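## Task

Rotate the purple-handled tap on the side arm of the clamped Schlenk flask to its closed setting, where the handle lies crosswise to the side arm. Done only if the flask stays held in its clamp exactly as it was, the stopper is still seated in the neck, the stand has not been moved, and no glass has broken.

## Robot and tools

Robot: two arms, left_arm and right_arm. Each sits on its own carriage on one shared floor track: left_rail carries left_arm and is always the one at larger y; right_rail carries right_arm. Each arm base is at x = 0, y = its carriage position_m, z = 0.04 m, facing +x. left_arm's fingers are rigid. right_arm's fingers can fold: grip near the fingertip quarter of the pads for a firm hold, and avoid pushing fingertips straight into surfaces.

Scene frame (used in all results): fixed to the table, table top z = 0, +z up, +x the direction the arms face, +y to their left, track along y at x = 0 with y = 0 mid-track. The table edge is at x = 0.17 m. Gripper frame: fingers point along its +z, and the pads close along its y. end_effector_position is the point between closed pads; fingertips extend about 33 mm past it (about 9 mm when wide open).

The 18-number row. Every arm command is a list of 18 numbers in [-1, 1], always both arms: first left_arm's 9 (dx, dy, dz, rx, ry, rz, gripper position, force_limit, speed), then right_arm's 9 in the same order. dx..rz are offsets, not poses: they count from that arm's Hand target as it stood when the action or move began, expressed along the Hand target's own axes. 1.0 equals 0.6 m for dx, dy, dz and 180 degrees for the rotation vector rx, ry, rz. Rows within one action all count from the same start, so a row is not added to the previous row; but a new action or call starts from the updated Hand target, so resending an offset moves further. All six pose numbers at 0 re-asks for the current Hand target. Gripper position: +1 fully open (140 mm), about -0.8 pads touching, -1 close until blocked. force_limit from -1 (about 14 N) to +1 (about 58 N); speed of closing from -1 (about 30 mm/s) to +1 (about 250 mm/s); faster closes squeeze harder. To keep a gripper unchanged, resend its previous three numbers, since 0 is itself a command. Each step the controller limits the command to within 150 mm and 16 degrees of the measured pose.

execute_actions: actions is a list run in order; cameras picks images (omit for all, [] for none). Each action may hold rows (1 to 15 rows, one per 1/30 s step), steps (1 to 450, default 15; after the last row the arm keeps heading to it), until (ends early on rail conditions, e.g. {"all": {"status": "ended"}} or {"left_rail": {"position_status": ["!=", "moving"]}}; numbers need a comparison), and rail commands. left_rail/right_rail take position_m, an absolute place on the track in metres (left -0.8 to 1.5, right -1.5 to 0.8), speed_m_s 0.01 to 1, acceleration_factor 0.1 to 1, or {"stop": true}. Keep the carriages at least 0.78 m apart. An empty actions list just reports state. For gentle row motion, ramp offsets up gradually (0.01 per row is about 0.18 m/s).

move: target is one 18-number row or a list of up to 15 rows, every row counted from the same starting Hand targets. speed is path top speed in m/s (0.002 to 0.5, default 0.25; turning limited to twice that in rad/s), one number or one per target. blend (m) rounds corners in a list. stop_force (3 to 40 N) ends an arm's path when its wrist sensor feels that much push opposing the motion; unreliable while the gripper rotates, and omit it when backing off a contact. zero (default true) rezeroes before the move. blocking=false returns after 0.5 s while it continues (not with stop_force); then use wait or stop before sending rows or another move. Paths are straight and do not avoid obstacles. Keep finger numbers identical across list rows. The result adds a move: line: done, off_target, moving, held or fault, plus limits (paced = clipped, held = steps withheld).

wait: seconds 0 to 10, holds last commands. stop: brakes a running move (not rails). zoom_image: camera (cam_high, cam_bench_left, cam_bench_mid, cam_bench_right, cam_left_wrist, cam_right_wrist) and region [x0, y0, x1, y1] pixels, at most 504x504, from the latest image. zero_wrist_force: arm is left_arm or right_arm. finished_scene: scene is the current number, 1 or 2; irreversible, ends the scene.

Reading results: end_effector_position in metres, end_effector_quat_wxyz, velocities. Joint positions per arm: rail (m), shoulder pan, shoulder lift, elbow, wrist 1, wrist 2, wrist 3 (rad). Hand target is what next offsets count from. object_status: 0 moving, 1 blocked while opening, 2 blocked while closing (a grip), 3 reached position or pads met. position_measured is in counts: 3 open, 230 pads meet. Wrist force/torque are in the gripper axes; rail position_status can be moving, done, contact_stop, time_out, stopped, stopped_with_arm, stopped_for_other_arm, stopped_for_other_carriage; position_answer taken or not_taken. Let a carriage finish driving before aiming the arm at a scene point.

Avoid: any push on the glass, clamp or stand; the tap needs twisting, so keep wrist torque well under 26.3 N m and net force far under about 150 N, which trigger a 10 s arm stop. Do not let the arms or carriages collide, do not knock anything off the table, and avoid fast contacts; pushing toward unreachable poses overheats motors (MOTOR HOT, then a braking fault).

Each tool is called after "Call:" as name(argument=value, ...), one argument or row to a line, values as JSON.

## Session

Call:
execute_actions(
  actions=[],
)

Scene clock: 0.00 s.
left_arm: end_effector_position=(+0.3456, +0.8387, +0.5800) position_measured=3 object_status=3 end_effector_quat_wxyz=(+0.000, +1.000, +0.000, +0.000) | right_arm: end_effector_position=(+0.3456, -1.1254, +0.5800) position_measured=3 object_status=3 end_effector_quat_wxyz=(+0.000, +1.000, +0.000, +0.000)
Joint positions: left_arm=[0.811 -0.316 -1.725 0.971 -0.816 -1.571 2.826] | right_arm=[-1.153 -0.316 -1.725 0.971 -0.816 -1.571 2.826]
Joint velocities: within noise
Joint torques (N m): no reading
Wrist force (N): no reading
Wrist torque (N m): no reading
Wrist force, peak (N): no reading
Hand target: left_arm +0.3456, +0.8387, +0.5800; +0.000, +1.000, +0.000, +0.000 | right_arm +0.3456, -1.1254, +0.5800; +0.000, +1.000, +0.000, +0.000
Tool commands: left_gripper/position=+1.0 left_gripper/force_limit=+1.0 left_gripper/speed=+1.0 right_gripper/position=+1.0 right_gripper/force_limit=+1.0 right_gripper/speed=+1.0
left_rail: position_m=0.811 position_status=done
right_rail: position_m=-1.153 position_status=done

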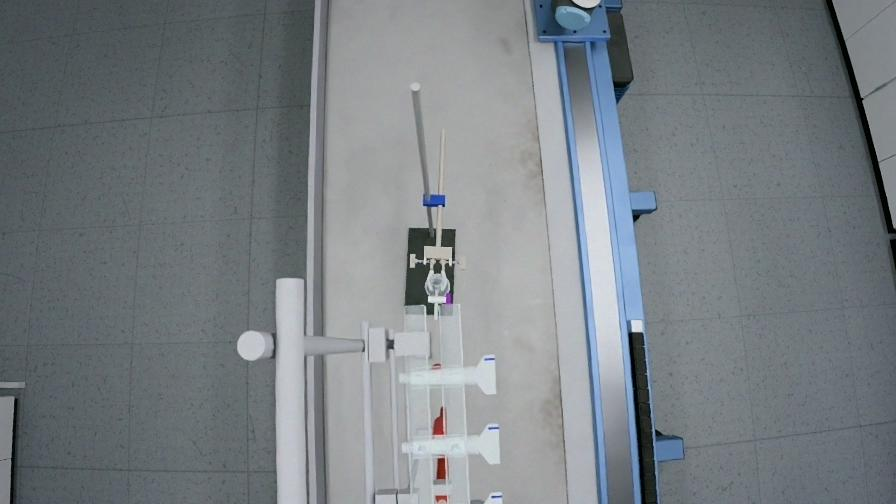

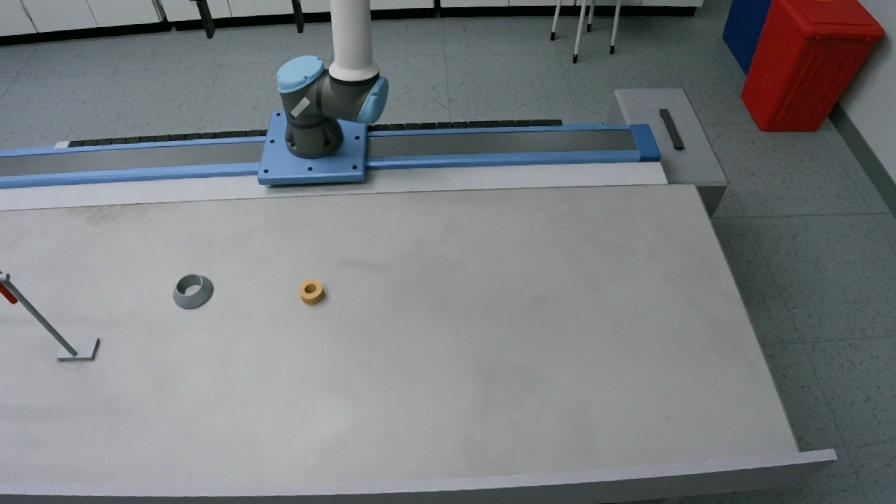

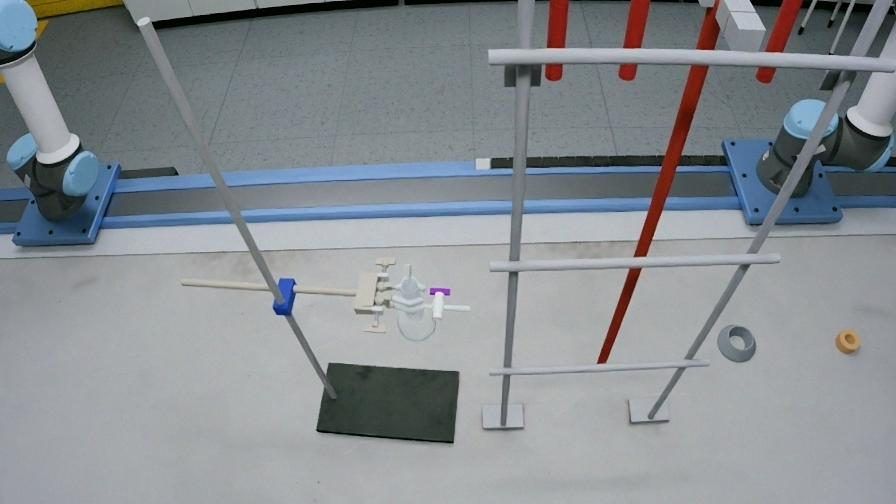

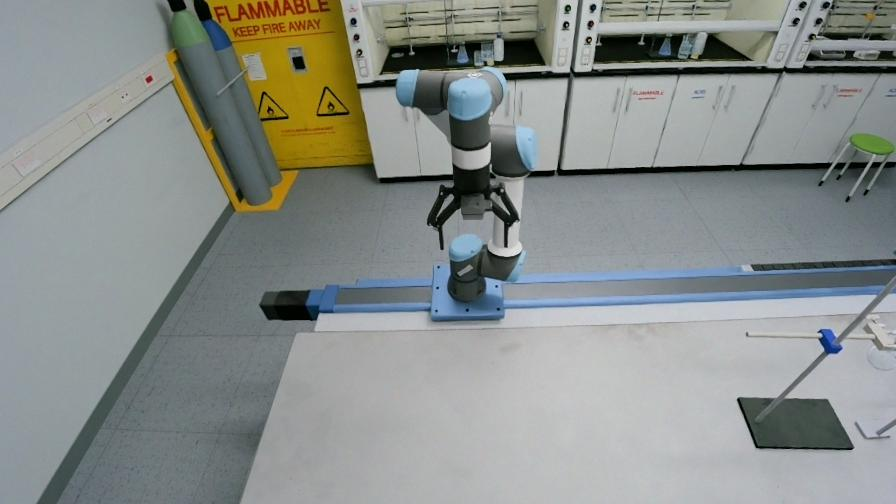

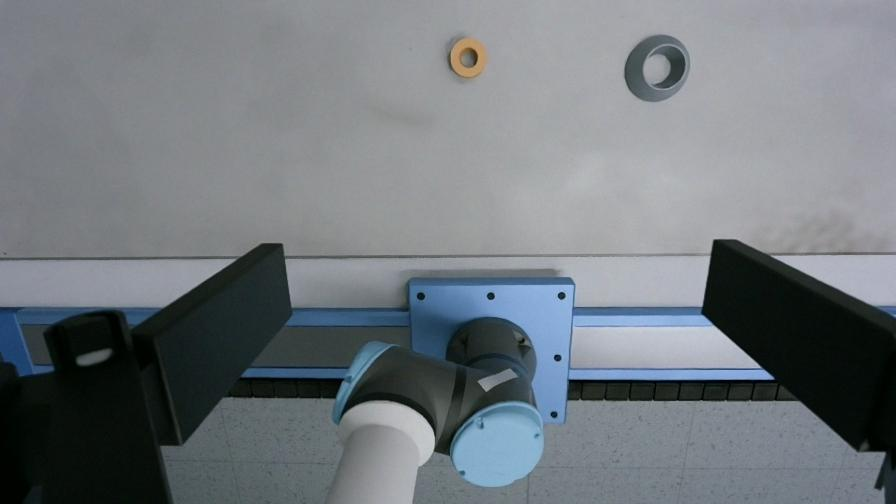

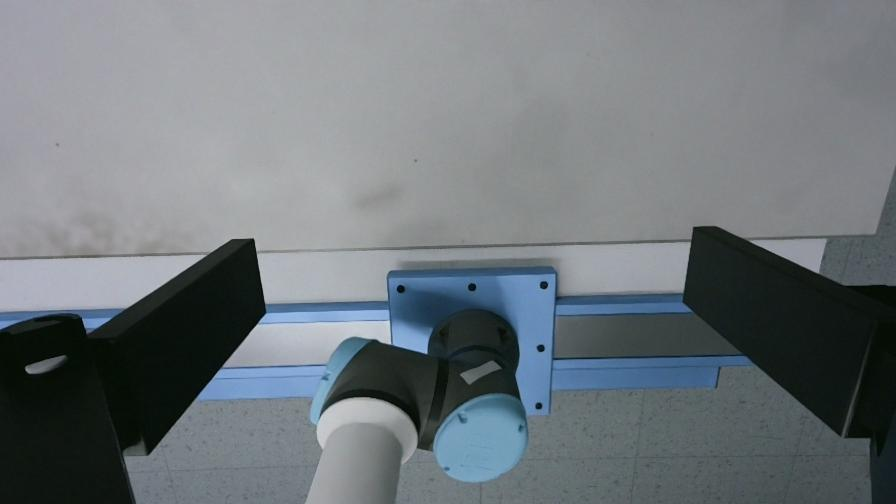

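Call:
zoom_image(
  camera="cam_bench_mid",
  region=[340, 230, 500, 360],
)

Call:
zoom_image(
  camera="cam_high",
  region=[380, 220, 500, 330],
)

Call:
zoom_image(
  camera="cam_bench_right",
  region=[730, 260, 896, 460],
)

Scaled by 3.150.

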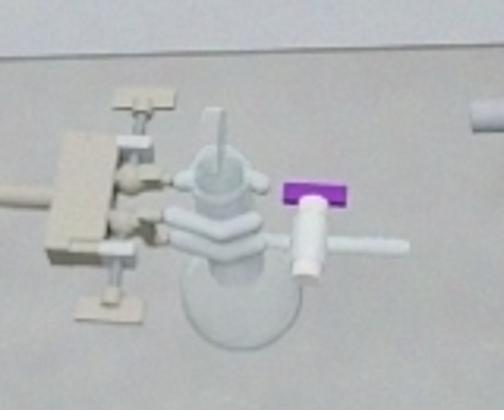

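Scaled by 4.200.

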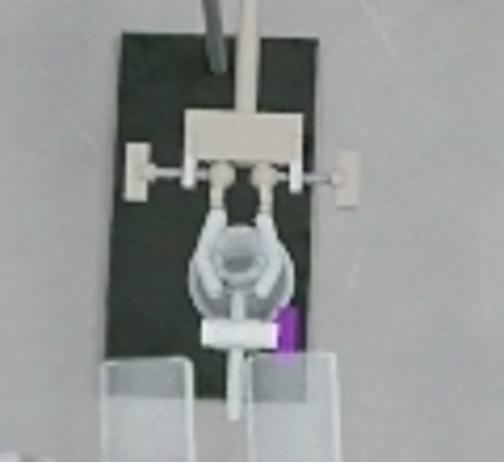

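Scaled by 2.520.

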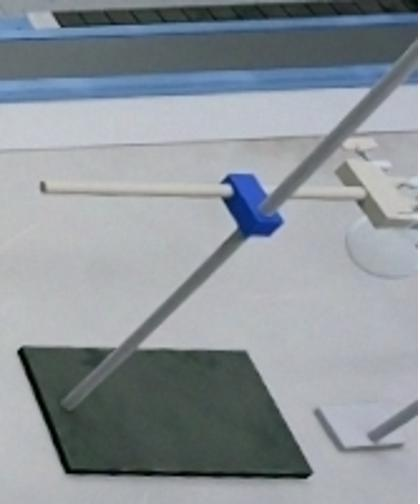

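Call:
execute_actions(
  actions=[
    {"right_rail": {"position_m": -0.377}, "rows": [[0,0,0,0,0,0,1,1,1,0,0,0,0,0,0,-0.385,-1,0]], "steps": 90, "until": {"right_rail": {"position_status": ["!=", "moving"]}}},
  ],
  cameras=[],
)

Call:
move(
  target=[
    [0,0,0,0,0,0,1,1,1,-0.0427,-0.3157,0.2167,-0.3849,0.3849,-0.3849,-0.385,-1,0],
    [0,0,0,0,0,0,1,1,1,0.0740,-0.4540,0.3367,-0.3849,0.3849,-0.3849,-0.385,-1,0],
  ],
  speed=0.5,
  blend=0.03,
  cameras=["cam_high", "cam_bench_mid", "cam_right_wrist"],
)

Scene clock: 24.93 s.
left_arm: end_effector_position=(+0.3456, +0.8387, +0.5800) position_measured=3 object_status=3 end_effector_quat_wxyz=(+0.000, +1.000, +0.000, +0.000) | right_arm: end_effector_position=(+0.3456, -0.3498, +0.5800) position_measured=178 object_status=3 end_effector_quat_wxyz=(+0.000, +1.000, +0.000, +0.000)
Joint positions: left_arm=[0.811 -0.316 -1.725 0.971 -0.816 -1.571 2.826] | right_arm=[-0.377 -0.316 -1.725 0.971 -0.816 -1.571 2.826]
Joint velocities: within noise
Joint torques (N m): left_arm=[-0.32 -13.56 -18.16 -3.9 0.05 0.16] | right_arm=[1.15 -12.26 -17.73 -3.54 0.21 0.24]
Wrist force (N): left_arm=[-0.2 0.2 0.3] | right_arm=[0.4 0.4 0.0]
Wrist torque (N m): left_arm=[0.05 0.04 0.00] | right_arm=[0.10 -0.07 -0.01]
Wrist force, peak (N): left_arm=[-0.3 0.4 0.5] | right_arm=[0.0 3.2 0.0]
Hand target: left_arm +0.3456, +0.8387, +0.5800; +0.000, +1.000, +0.000, +0.000 | right_arm +0.3456, -0.3498, +0.5800; +0.000, +1.000, +0.000, +0.000
Off the commanded pose: left_arm 0.000 m, 0 deg | right_arm 0.000 m, 0 deg.
left_rail: position_m=0.811 position_status=done
right_rail: position_m=-0.377 position_status=done
No camera images: "cameras" was empty.

Scene clock: 28.50 s.
left_arm: end_effector_position=(+0.3456, +0.8387, +0.5800) position_measured=3 object_status=3 end_effector_quat_wxyz=(+0.000, +1.000, +0.000, +0.000) | right_arm: end_effector_position=(+0.3900, -0.0773, +0.3780) position_measured=178 object_status=3 end_effector_quat_wxyz=(+0.500, +0.500, +0.500, +0.500)
Joint positions: left_arm=[0.811 -0.316 -1.725 0.971 -0.816 -1.571 2.826] | right_arm=[-0.377 0.869 -1.369 2.421 -4.193 -2.439 1.571]
Joint velocities: within noise
Joint torques (N m): left_arm=[0.02 -13.48 -16.57 -4.34 0.13 0.19] | right_arm=[-8.94 -12.83 -21 -2.88 1.63 -1.95]
Wrist force (N): left_arm=[0.1 0.1 0.4] | right_arm=[0.9 0.1 1.2]
Wrist torque (N m): left_arm=[0.03 -0.01 0.01] | right_arm=[0.16 -0.16 0.09]
Wrist force, peak (N): left_arm=[0.1 0.4 0.5] | right_arm=[2.0 -0.5 2.4]
Hand target: left_arm +0.3456, +0.8387, +0.5800; +0.000, +1.000, +0.000, +0.000 | right_arm +0.3900, -0.0773, +0.3780; +0.500, +0.500, +0.500, +0.500
Off the commanded pose: left_arm 0.000 m, 0 deg | right_arm 0.000 m, 0 deg.
left_rail: position_m=0.811 position_status=done
right_rail: position_m=-0.377 position_status=done
move: done; limits=paced
camera_calibration:
cam_right_wrist: T_world_to_cam=[[-0.00926554, -0.0312885, 0.999467, -0.364695], [-0.313321, -0.949087, -0.0326159, 0.0733438], [0.949602, -0.313457, -0.00100954, -0.249461], [0, 0, 0, 1]] pos_world=[0.25649, -0.0199963, 0.366641]
Images, in order (width x height): cam_high 896x504, cam_bench_mid 896x504, cam_right_wrist 896x504.

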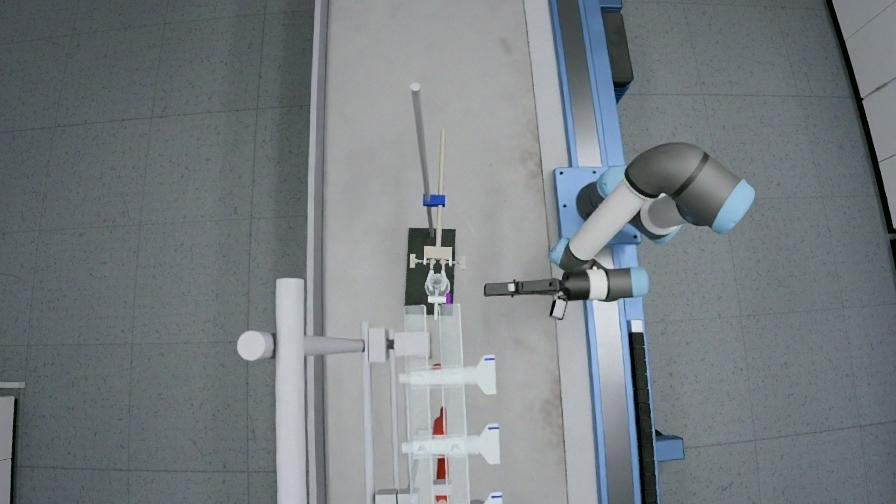

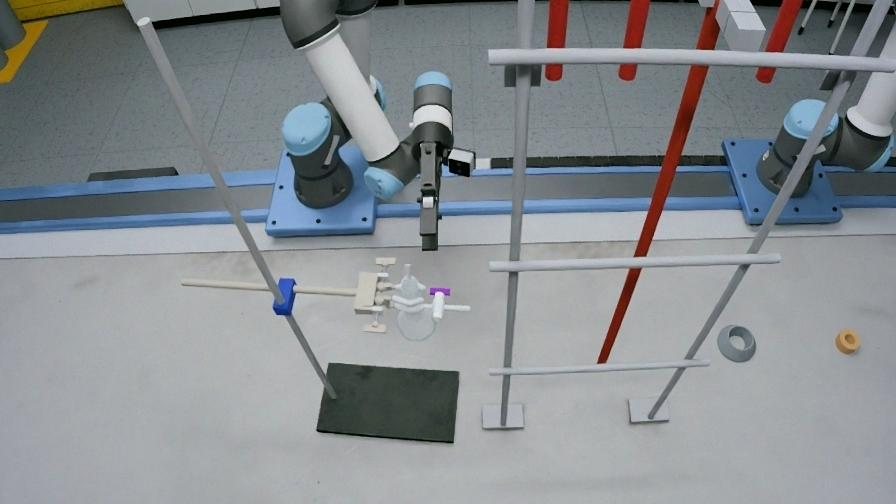

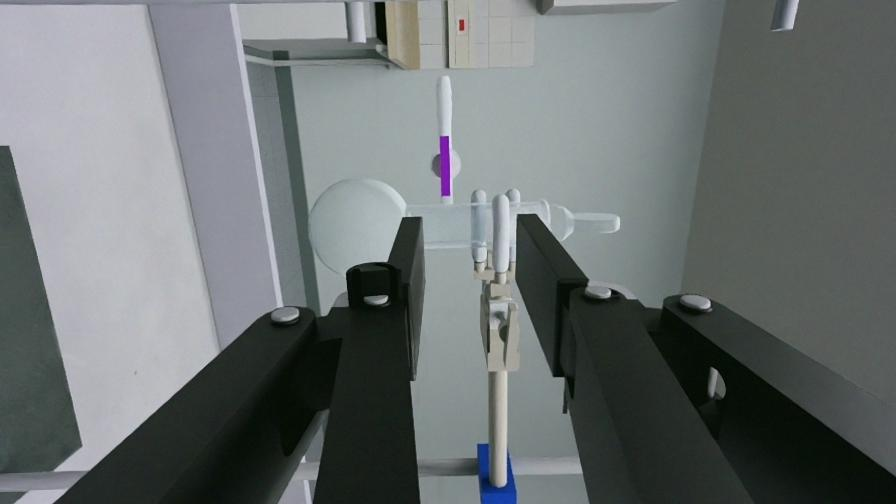

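Call:
move(
  target=[0,0,0,0,0,0,1,1,1,0.0383,-0.0147,0.075,0,0,0,-0.385,-1,0],
  speed=0.15,
  cameras=["cam_high", "cam_bench_mid", "cam_right_wrist"],
)

Call:
zoom_image(
  camera="cam_right_wrist",
  region=[380, 120, 560, 300],
)

Call:
zoom_image(
  camera="cam_high",
  region=[410, 260, 530, 330],
)

Call:
zoom_image(
  camera="cam_bench_mid",
  region=[380, 220, 500, 340],
)

Scene clock: 31.67 s.
left_arm: end_effector_position=(+0.3456, +0.8387, +0.5800) position_measured=3 object_status=3 end_effector_quat_wxyz=(+0.000, +1.000, +0.000, +0.000) | right_arm: end_effector_position=(+0.4349, -0.0544, +0.3692) position_measured=178 object_status=3 end_effector_quat_wxyz=(+0.500, +0.500, +0.500, +0.500)
Joint positions: left_arm=[0.811 -0.316 -1.725 0.971 -0.816 -1.571 2.826] | right_arm=[-0.377 0.808 -1.277 2.325 -4.19 -2.379 1.571]
Joint velocities: within noise
Joint torques (N m): left_arm=[-0.13 -13.81 -14.84 -4.46 0.09 0.17] | right_arm=[-9.55 -17.51 -21.08 -0.47 1.77 -2.1]
Wrist force (N): left_arm=[0.2 -0.1 0.3] | right_arm=[0.3 0.7 0.9]
Wrist torque (N m): left_arm=[-0.01 -0.05 0.00] | right_arm=[0.28 -0.04 0.08]
Wrist force, peak (N): left_arm=[0.1 0.1 0.6] | right_arm=[1.1 0.5 2.2]
Hand target: left_arm +0.3456, +0.8387, +0.5800; +0.000, +1.000, +0.000, +0.000 | right_arm +0.4350, -0.0544, +0.3692; +0.500, +0.500, +0.500, +0.500
Off the commanded pose: left_arm 0.000 m, 0 deg | right_arm 0.000 m, 0 deg.
left_rail: position_m=0.811 position_status=done
right_rail: position_m=-0.377 position_status=done
move: done
camera_calibration:
cam_right_wrist: T_world_to_cam=[[-0.00942325, -0.0313268, 0.999465, -0.354691], [-0.3133, -0.949091, -0.0327018, 0.108908], [0.949608, -0.31344, -0.000871167, -0.284969], [0, 0, 0, 1]] pos_world=[0.301387, 0.00293126, 0.357814]
Images, in order (width x height): cam_high 896x504, cam_bench_mid 896x504, cam_right_wrist 896x504.

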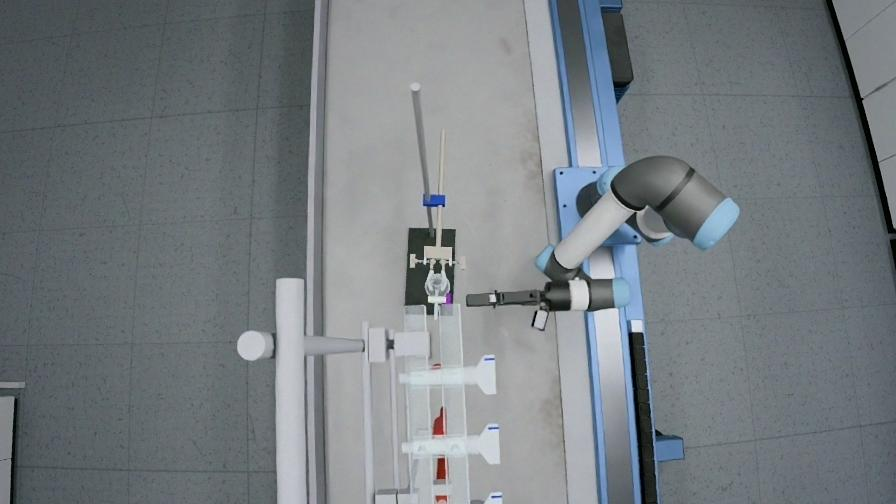

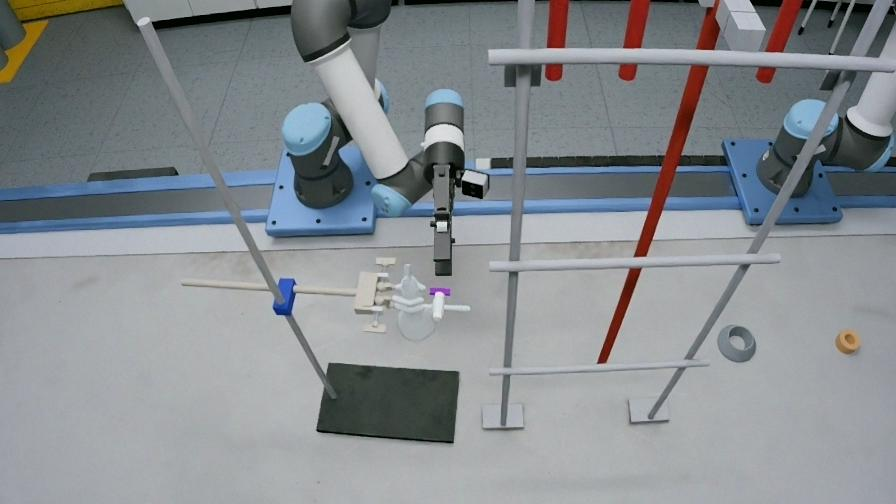

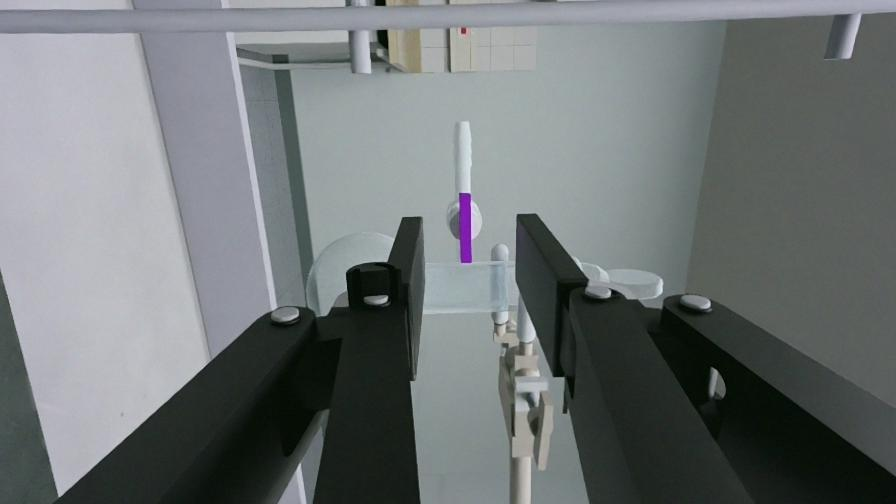

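Scaled by 2.800.

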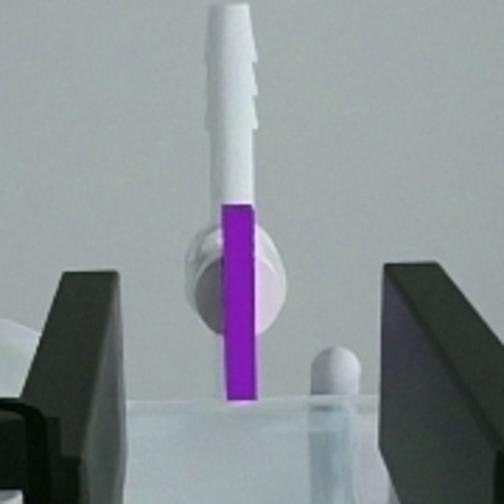

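Scaled by 4.200.

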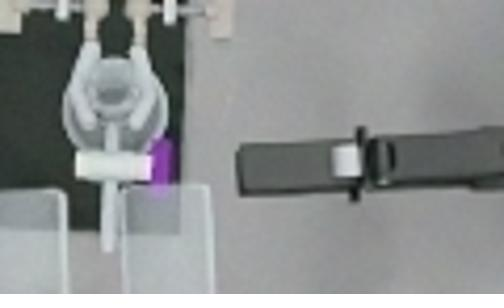

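Scaled by 4.200.

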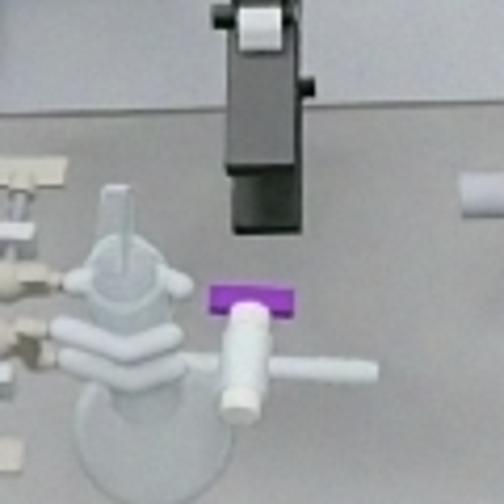

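Call:
zoom_image(
  camera="cam_right_wrist",
  region=[380, 190, 580, 400],
)

Scaled by 2.400.

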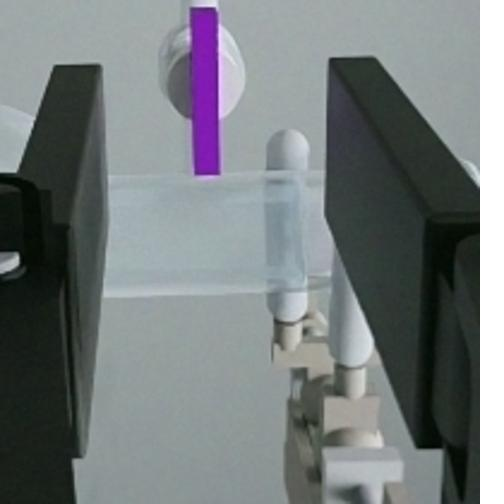

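Call:
move(
  target=[0,0,0,0,0,0,1,1,1,-0.005,0,0.0433,0,0,0,-0.385,-1,0],
  speed=0.1,
  cameras=["cam_high", "cam_bench_mid", "cam_right_wrist"],
)

Call:
zoom_image(
  camera="cam_right_wrist",
  region=[390, 180, 550, 340],
)

Call:
zoom_image(
  camera="cam_high",
  region=[420, 270, 500, 320],
)

Call:
zoom_image(
  camera="cam_bench_mid",
  region=[410, 250, 480, 320],
)

Scene clock: 41.57 s.
left_arm: end_effector_position=(+0.3456, +0.8387, +0.5800) position_measured=3 object_status=3 end_effector_quat_wxyz=(+0.000, +1.000, +0.000, +0.000) | right_arm: end_effector_position=(+0.4609, -0.0574, +0.3692) position_measured=178 object_status=3 end_effector_quat_wxyz=(+0.500, +0.500, +0.500, +0.500)
Joint positions: left_arm=[0.811 -0.316 -1.725 0.971 -0.816 -1.571 2.826] | right_arm=[-0.377 0.745 -1.264 2.304 -4.181 -2.316 1.571]
Joint velocities: within noise
Joint torques (N m): left_arm=[0.12 -13.79 -12.65 -4.58 0.06 0.16] | right_arm=[-9.34 -18.03 -20.87 -0.63 1.67 -1.8]
Wrist force (N): left_arm=[0.0 0.1 0.5] | right_arm=[0.6 0.5 1.4]
Wrist torque (N m): left_arm=[0.03 0.00 0.00] | right_arm=[0.25 -0.12 0.08]
Wrist force, peak (N): left_arm=[-0.2 0.4 0.5] | right_arm=[0.4 0.5 1.8]
Hand target: left_arm +0.3456, +0.8387, +0.5800; +0.000, +1.000, +0.000, +0.000 | right_arm +0.4610, -0.0574, +0.3692; +0.500, +0.500, +0.500, +0.500
Off the commanded pose: left_arm 0.000 m, 0 deg | right_arm 0.000 m, 0 deg.
left_rail: position_m=0.811 position_status=done
right_rail: position_m=-0.377 position_status=done
move: done
camera_calibration:
cam_right_wrist: T_world_to_cam=[[-0.00942786, -0.0312648, 0.999467, -0.354515], [-0.313313, -0.949089, -0.0326443, 0.114233], [0.949603, -0.313453, -0.00084778, -0.310601], [0, 0, 0, 1]] pos_world=[0.327396, -0.0000257658, 0.357791]
Images, in order (width x height): cam_high 896x504, cam_bench_mid 896x504, cam_right_wrist 896x504.

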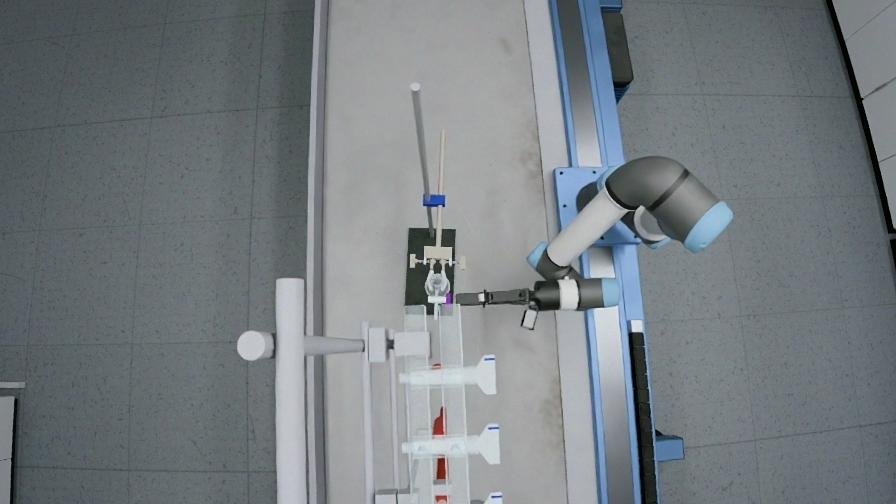

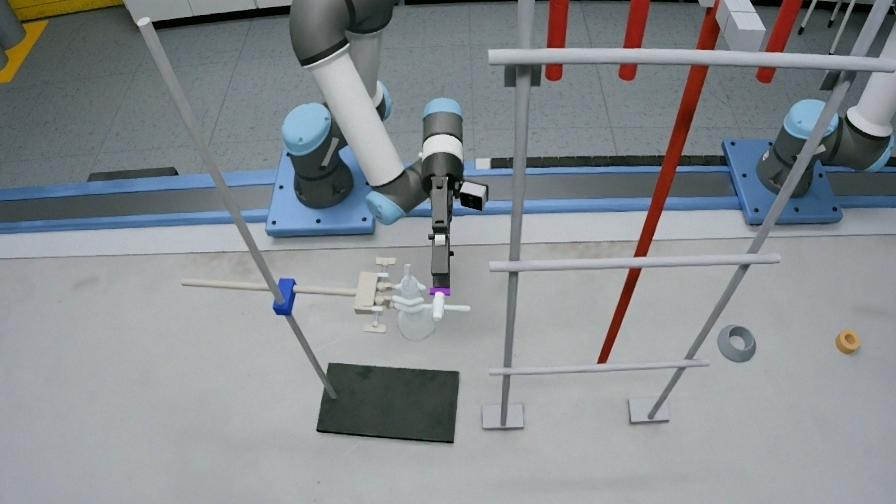

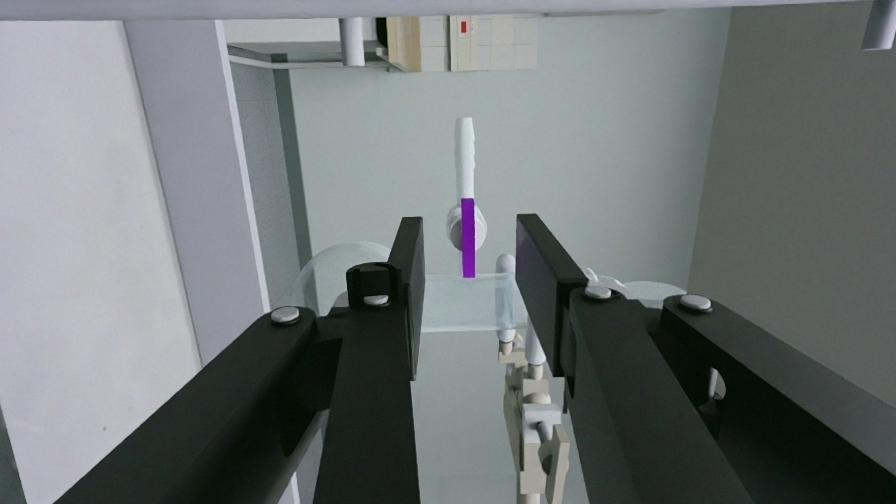

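Scaled by 3.150.

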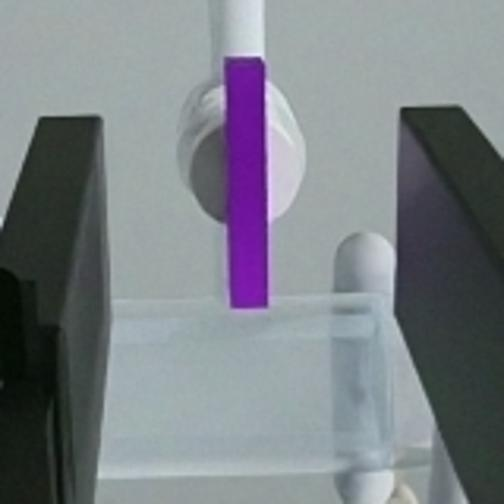

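Scaled by 6.300.

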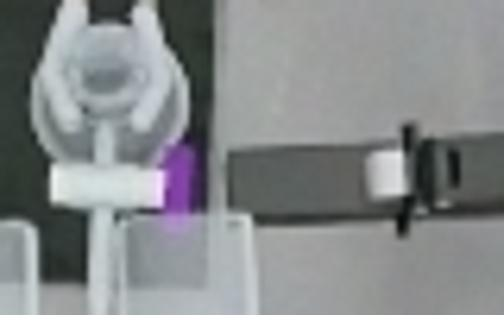

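Scaled by 7.200.

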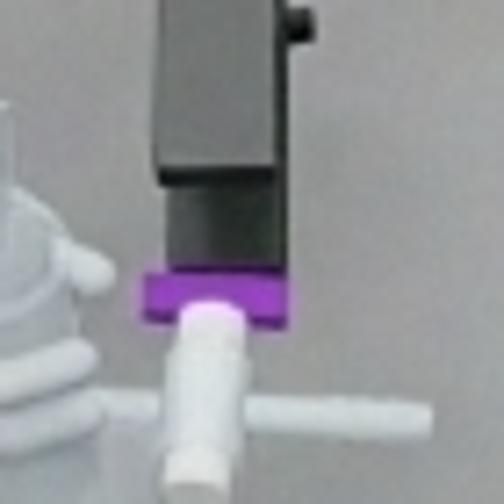

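Call:
move(
  target=[0,0,0,0,0,0,1,1,1,0,0,0.0267,0,0,0,-0.385,-1,0],
  speed=0.06,
  stop_force=6,
  cameras=[],
)

Call:
execute_actions(
  actions=[
    {"rows": [[0,0,0,0,0,0,1,1,1,0,0,0,0,0,0,-0.635,-1,-0.7]], "steps": 20},
  ],
  cameras=["cam_high", "cam_bench_mid", "cam_right_wrist"],
)

Call:
zoom_image(
  camera="cam_right_wrist",
  region=[400, 190, 540, 330],
)

Call:
zoom_image(
  camera="cam_high",
  region=[420, 270, 500, 320],
)

Call:
zoom_image(
  camera="cam_bench_mid",
  region=[410, 250, 480, 320],
)

Scene clock: 46.10 s.
left_arm: end_effector_position=(+0.3456, +0.8387, +0.5800) position_measured=3 object_status=3 end_effector_quat_wxyz=(+0.000, +1.000, +0.000, +0.000) | right_arm: end_effector_position=(+0.4770, -0.0574, +0.3692) position_measured=178 object_status=3 end_effector_quat_wxyz=(+0.500, +0.500, +0.500, +0.500)
Joint positions: left_arm=[0.811 -0.316 -1.725 0.971 -0.816 -1.571 2.826] | right_arm=[-0.377 0.713 -1.252 2.284 -4.173 -2.284 1.571]
Joint velocities: within noise
Joint torques (N m): left_arm=[0.27 -13.88 -11.57 -4.54 0.14 0.19] | right_arm=[-9.5 -19.91 -20.44 -0.78 1.66 -0.48]
Wrist force (N): left_arm=[0.0 0.1 0.3] | right_arm=[0.6 0.5 1.4]
Wrist torque (N m): left_arm=[0.02 0.00 0.01] | right_arm=[0.25 -0.11 0.08]
Wrist force, peak (N): left_arm=[0.0 0.2 0.7] | right_arm=[0.6 0.4 1.8]
Hand target: left_arm +0.3456, +0.8387, +0.5800; +0.000, +1.000, +0.000, +0.000 | right_arm +0.4770, -0.0574, +0.3692; +0.500, +0.500, +0.500, +0.500
Off the commanded pose: left_arm 0.000 m, 0 deg | right_arm 0.000 m, 0 deg.
left_rail: position_m=0.811 position_status=done
right_rail: position_m=-0.377 position_status=done
move: done
No camera images: "cameras" was empty.

Scene clock: 46.97 s.
left_arm: end_effector_position=(+0.3456, +0.8387, +0.5800) position_measured=3 object_status=3 end_effector_quat_wxyz=(+0.000, +1.000, +0.000, +0.000) | right_arm: end_effector_position=(+0.4770, -0.0574, +0.3692) position_measured=209 object_status=3 end_effector_quat_wxyz=(+0.500, +0.500, +0.500, +0.500)
Joint positions: left_arm=[0.811 -0.316 -1.725 0.971 -0.816 -1.571 2.826] | right_arm=[-0.377 0.713 -1.252 2.284 -4.173 -2.284 1.571]
Joint velocities: within noise
Joint torques (N m): left_arm=[0.16 -13.35 -12.32 -4.58 0.18 0.24] | right_arm=[-9.28 -19.88 -19.65 -0.99 1.68 -0.18]
Wrist force (N): left_arm=[0.0 0.1 0.4] | right_arm=[0.7 0.3 1.3]
Wrist torque (N m): left_arm=[0.02 0.01 0.00] | right_arm=[0.21 -0.13 0.07]
Wrist force, peak (N): left_arm=[0.1 0.4 0.6] | right_arm=[0.8 0.6 1.7]
Hand target: left_arm +0.3456, +0.8387, +0.5800; +0.000, +1.000, +0.000, +0.000 | right_arm +0.4770, -0.0574, +0.3692; +0.500, +0.500, +0.500, +0.500
Off the commanded pose: left_arm 0.000 m, 0 deg | right_arm 0.000 m, 0 deg.
left_rail: position_m=0.811 position_status=done
right_rail: position_m=-0.377 position_status=done
camera_calibration:
cam_right_wrist: T_world_to_cam=[[-0.00942991, -0.0312665, 0.999467, -0.354363], [-0.313307, -0.949091, -0.0326466, 0.11927], [0.949605, -0.313448, -0.00084618, -0.325898], [0, 0, 0, 1]] pos_world=[0.343501, -0.0000340966, 0.357792]
Images, in order (width x height): cam_high 896x504, cam_bench_mid 896x504, cam_right_wrist 896x504.

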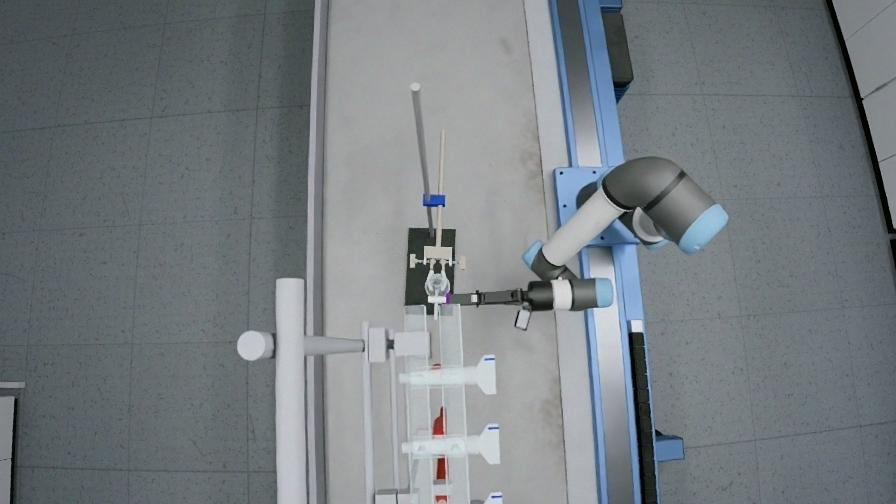

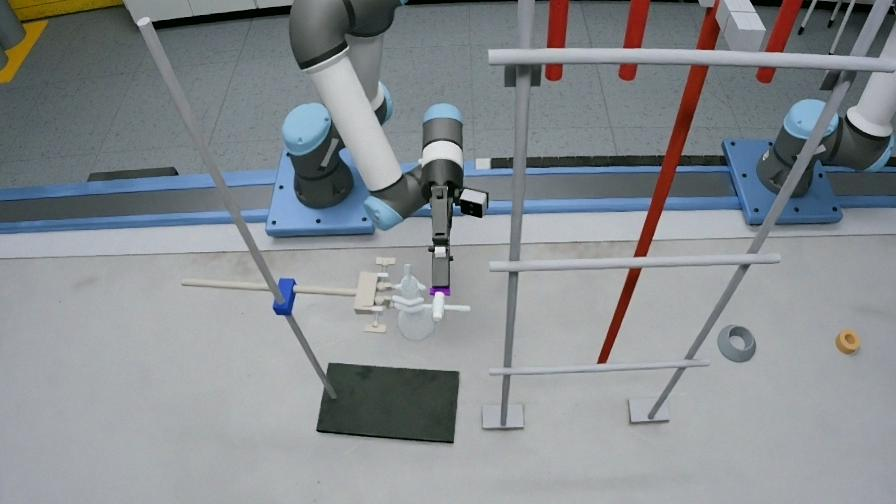

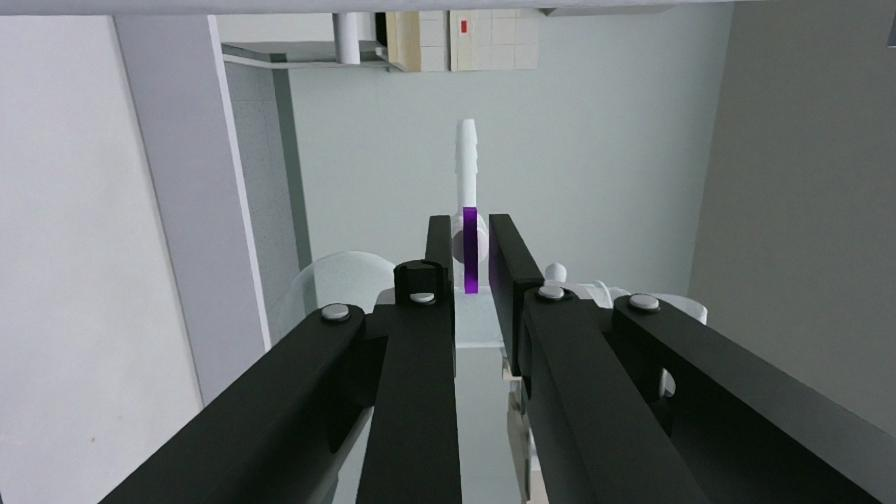

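Scaled by 3.600.

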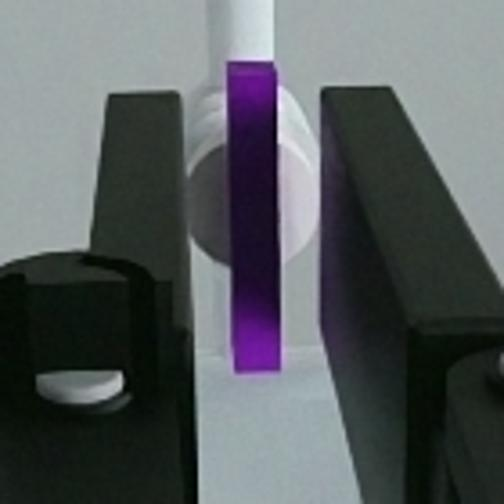

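Scaled by 6.300.

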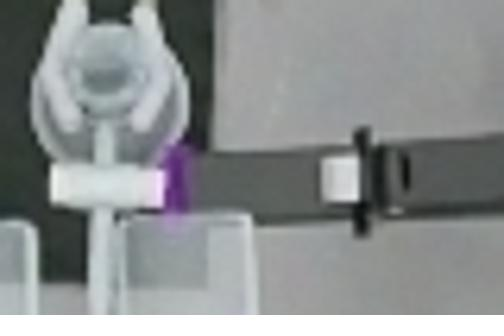

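Scaled by 7.200.

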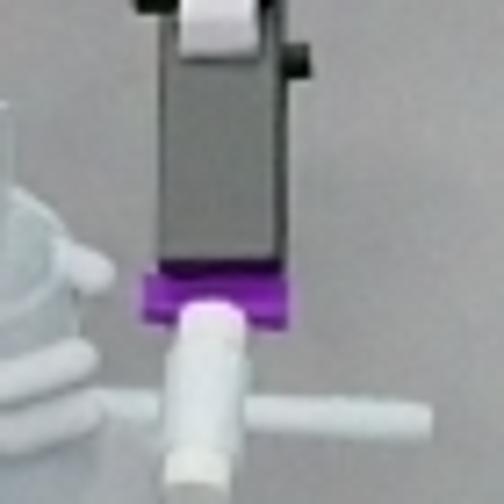

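Call:
execute_actions(
  actions=[
    {"rows": [[0,0,0,0,0,0,1,1,1,0,0,0,0,0,0,-0.709,-1,-1]], "steps": 12},
  ],
  cameras=[],
)

Call:
move(
  target=[0,0,0,0,0,0,1,1,1,0,0,0,0,0,0.0611,-0.709,-1,-1],
  speed=0.15,
  cameras=["cam_right_wrist"],
)

Call:
zoom_image(
  camera="cam_right_wrist",
  region=[400, 190, 540, 330],
)

Scene clock: 52.43 s.
left_arm: end_effector_position=(+0.3456, +0.8387, +0.5800) position_measured=3 object_status=3 end_effector_quat_wxyz=(+0.000, +1.000, +0.000, +0.000) | right_arm: end_effector_position=(+0.4770, -0.0574, +0.3692) position_measured=218 object_status=3 end_effector_quat_wxyz=(+0.500, +0.500, +0.500, +0.500)
Joint positions: left_arm=[0.811 -0.316 -1.725 0.971 -0.816 -1.571 2.826] | right_arm=[-0.377 0.713 -1.252 2.284 -4.173 -2.284 1.571]
Joint velocities: within noise
Joint torques (N m): left_arm=[0.16 -13.78 -11.89 -4.58 0.15 0.12] | right_arm=[-8.58 -20.41 -12.46 -1.36 1.54 1.02]
Wrist force (N): left_arm=[-0.1 0.0 0.4] | right_arm=[0.4 0.2 1.2]
Wrist torque (N m): left_arm=[-0.01 0.03 0.01] | right_arm=[0.20 -0.06 0.08]
Wrist force, peak (N): left_arm=[0.1 0.2 0.6] | right_arm=[0.4 -0.1 1.8]
Hand target: left_arm +0.3456, +0.8387, +0.5800; +0.000, +1.000, +0.000, +0.000 | right_arm +0.4770, -0.0574, +0.3692; +0.500, +0.500, +0.500, +0.500
Off the commanded pose: left_arm 0.000 m, 0 deg | right_arm 0.000 m, 0 deg.
left_rail: position_m=0.811 position_status=done
right_rail: position_m=-0.377 position_status=done
No camera images: "cameras" was empty.

Scene clock: 53.63 s.
left_arm: end_effector_position=(+0.3456, +0.8387, +0.5800) position_measured=3 object_status=3 end_effector_quat_wxyz=(+0.000, +1.000, +0.000, +0.000) | right_arm: end_effector_position=(+0.4770, -0.0574, +0.3692) position_measured=218 object_status=3 end_effector_quat_wxyz=(+0.450, +0.546, +0.450, +0.546)
Joint positions: left_arm=[0.811 -0.316 -1.725 0.971 -0.816 -1.571 2.826] | right_arm=[-0.377 0.713 -1.252 2.284 -4.174 -2.284 1.763]
Joint velocities: within noise
Joint torques (N m): left_arm=[-0.32 -14.05 -12.14 -4.56 0.17 0.06] | right_arm=[-6.7 -33.55 -5.7 -0.09 0.31 2.62]
Wrist force (N): left_arm=[-0.1 0.2 0.2] | right_arm=[2.5 2.6 1.2]
Wrist torque (N m): left_arm=[0.05 0.02 0.00] | right_arm=[0.08 -0.26 -0.07]
Wrist force, peak (N): left_arm=[0.0 0.3 0.5] | right_arm=[2.5 2.6 1.2]
Hand target: left_arm +0.3456, +0.8387, +0.5800; +0.000, +1.000, +0.000, +0.000 | right_arm +0.4770, -0.0574, +0.3692; +0.450, +0.546, +0.450, +0.546
Off the commanded pose: left_arm 0.000 m, 0 deg | right_arm 0.000 m, 0 deg.
left_rail: position_m=0.811 position_status=done
right_rail: position_m=-0.377 position_status=done
move: done
camera_calibration:
cam_right_wrist: T_world_to_cam=[[-0.00947344, -0.221176, 0.975188, -0.356284], [-0.313297, -0.925473, -0.212944, 0.187194], [0.949608, -0.30754, -0.0605262, -0.303535], [0, 0, 0, 1]] pos_world=[0.343512, 0.00109261, 0.368934]
Images, in order (width x height): cam_right_wrist 896x504.

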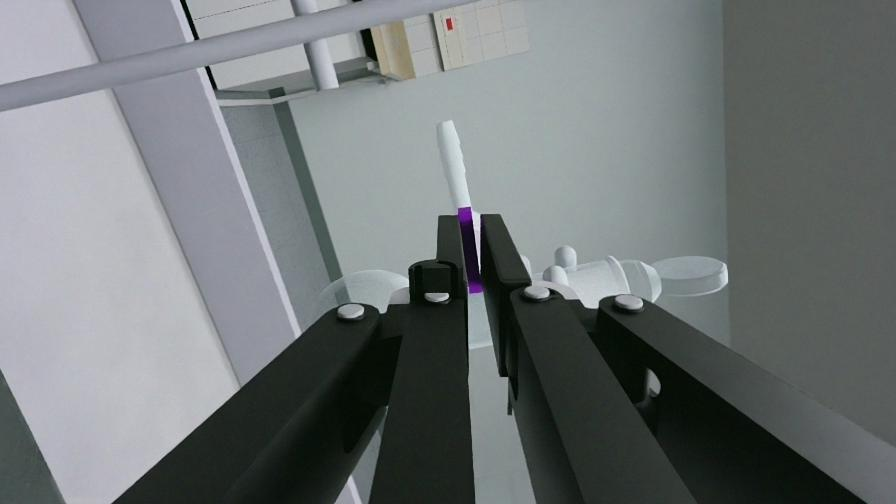

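Scaled by 3.600.

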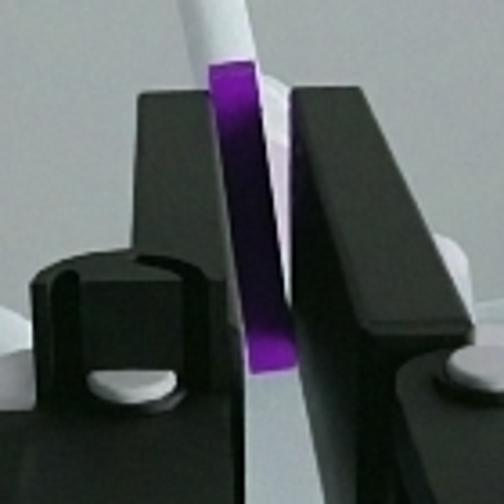

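Call:
move(
  target=[0,0,0,0,0,0,1,1,1,0,0,0,0,0,0.1389,-0.709,-1,-1],
  speed=0.25,
  cameras=["cam_right_wrist"],
)

Call:
zoom_image(
  camera="cam_right_wrist",
  region=[400, 190, 540, 330],
)

Scene clock: 56.10 s.
left_arm: end_effector_position=(+0.3456, +0.8387, +0.5800) position_measured=3 object_status=3 end_effector_quat_wxyz=(+0.000, +1.000, +0.000, +0.000) | right_arm: end_effector_position=(+0.4770, -0.0574, +0.3692) position_measured=218 object_status=3 end_effector_quat_wxyz=(+0.321, +0.630, +0.321, +0.630)
Joint positions: left_arm=[0.811 -0.316 -1.725 0.971 -0.816 -1.571 2.826] | right_arm=[-0.377 0.713 -1.252 2.284 -4.174 -2.284 2.199]
Joint velocities: within noise
Joint torques (N m): left_arm=[0.58 -14.33 -12.32 -4.64 0.24 0.17] | right_arm=[5.08 -32.74 -5.87 0.39 1.35 2.46]
Wrist force (N): left_arm=[-0.2 -0.2 0.4] | right_arm=[4.0 3.2 1.7]
Wrist torque (N m): left_arm=[-0.04 0.04 0.00] | right_arm=[-0.05 -0.34 -0.13]
Wrist force, peak (N): left_arm=[0.0 0.4 0.5] | right_arm=[4.2 3.7 1.6]
Hand target: left_arm +0.3456, +0.8387, +0.5800; +0.000, +1.000, +0.000, +0.000 | right_arm +0.4770, -0.0574, +0.3692; +0.321, +0.630, +0.321, +0.630
Off the commanded pose: left_arm 0.000 m, 0 deg | right_arm 0.000 m, 0 deg.
left_rail: position_m=0.811 position_status=done
right_rail: position_m=-0.377 position_status=done
move: done
camera_calibration:
cam_right_wrist: T_world_to_cam=[[-0.0094605, -0.612589, 0.790345, -0.310501], [-0.313303, -0.748768, -0.584113, 0.334338], [0.949606, -0.253143, -0.184842, -0.254516], [0, 0, 0, 1]] pos_world=[0.343501, -0.00429641, 0.393649]
Images, in order (width x height): cam_right_wrist 896x504.

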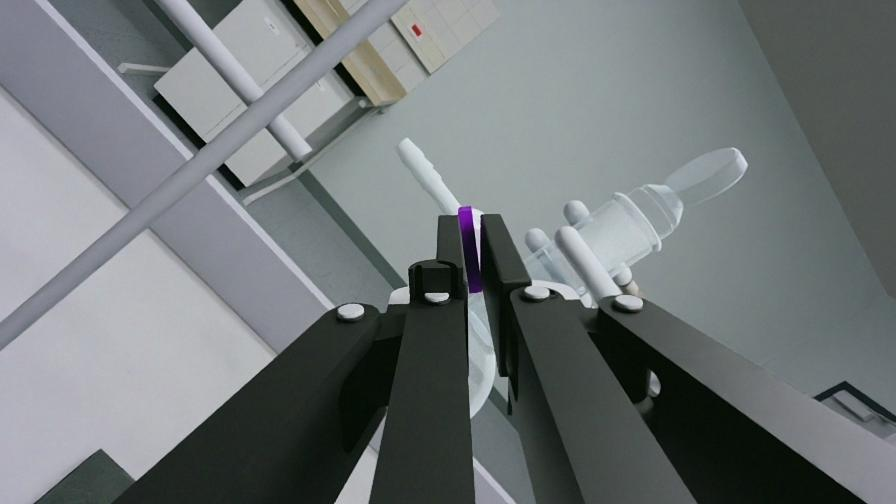

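Scaled by 3.600.

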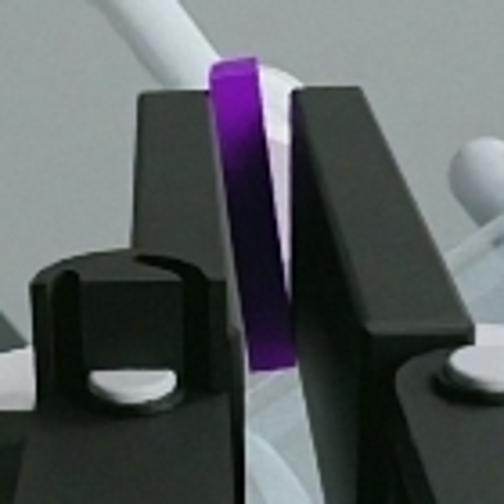

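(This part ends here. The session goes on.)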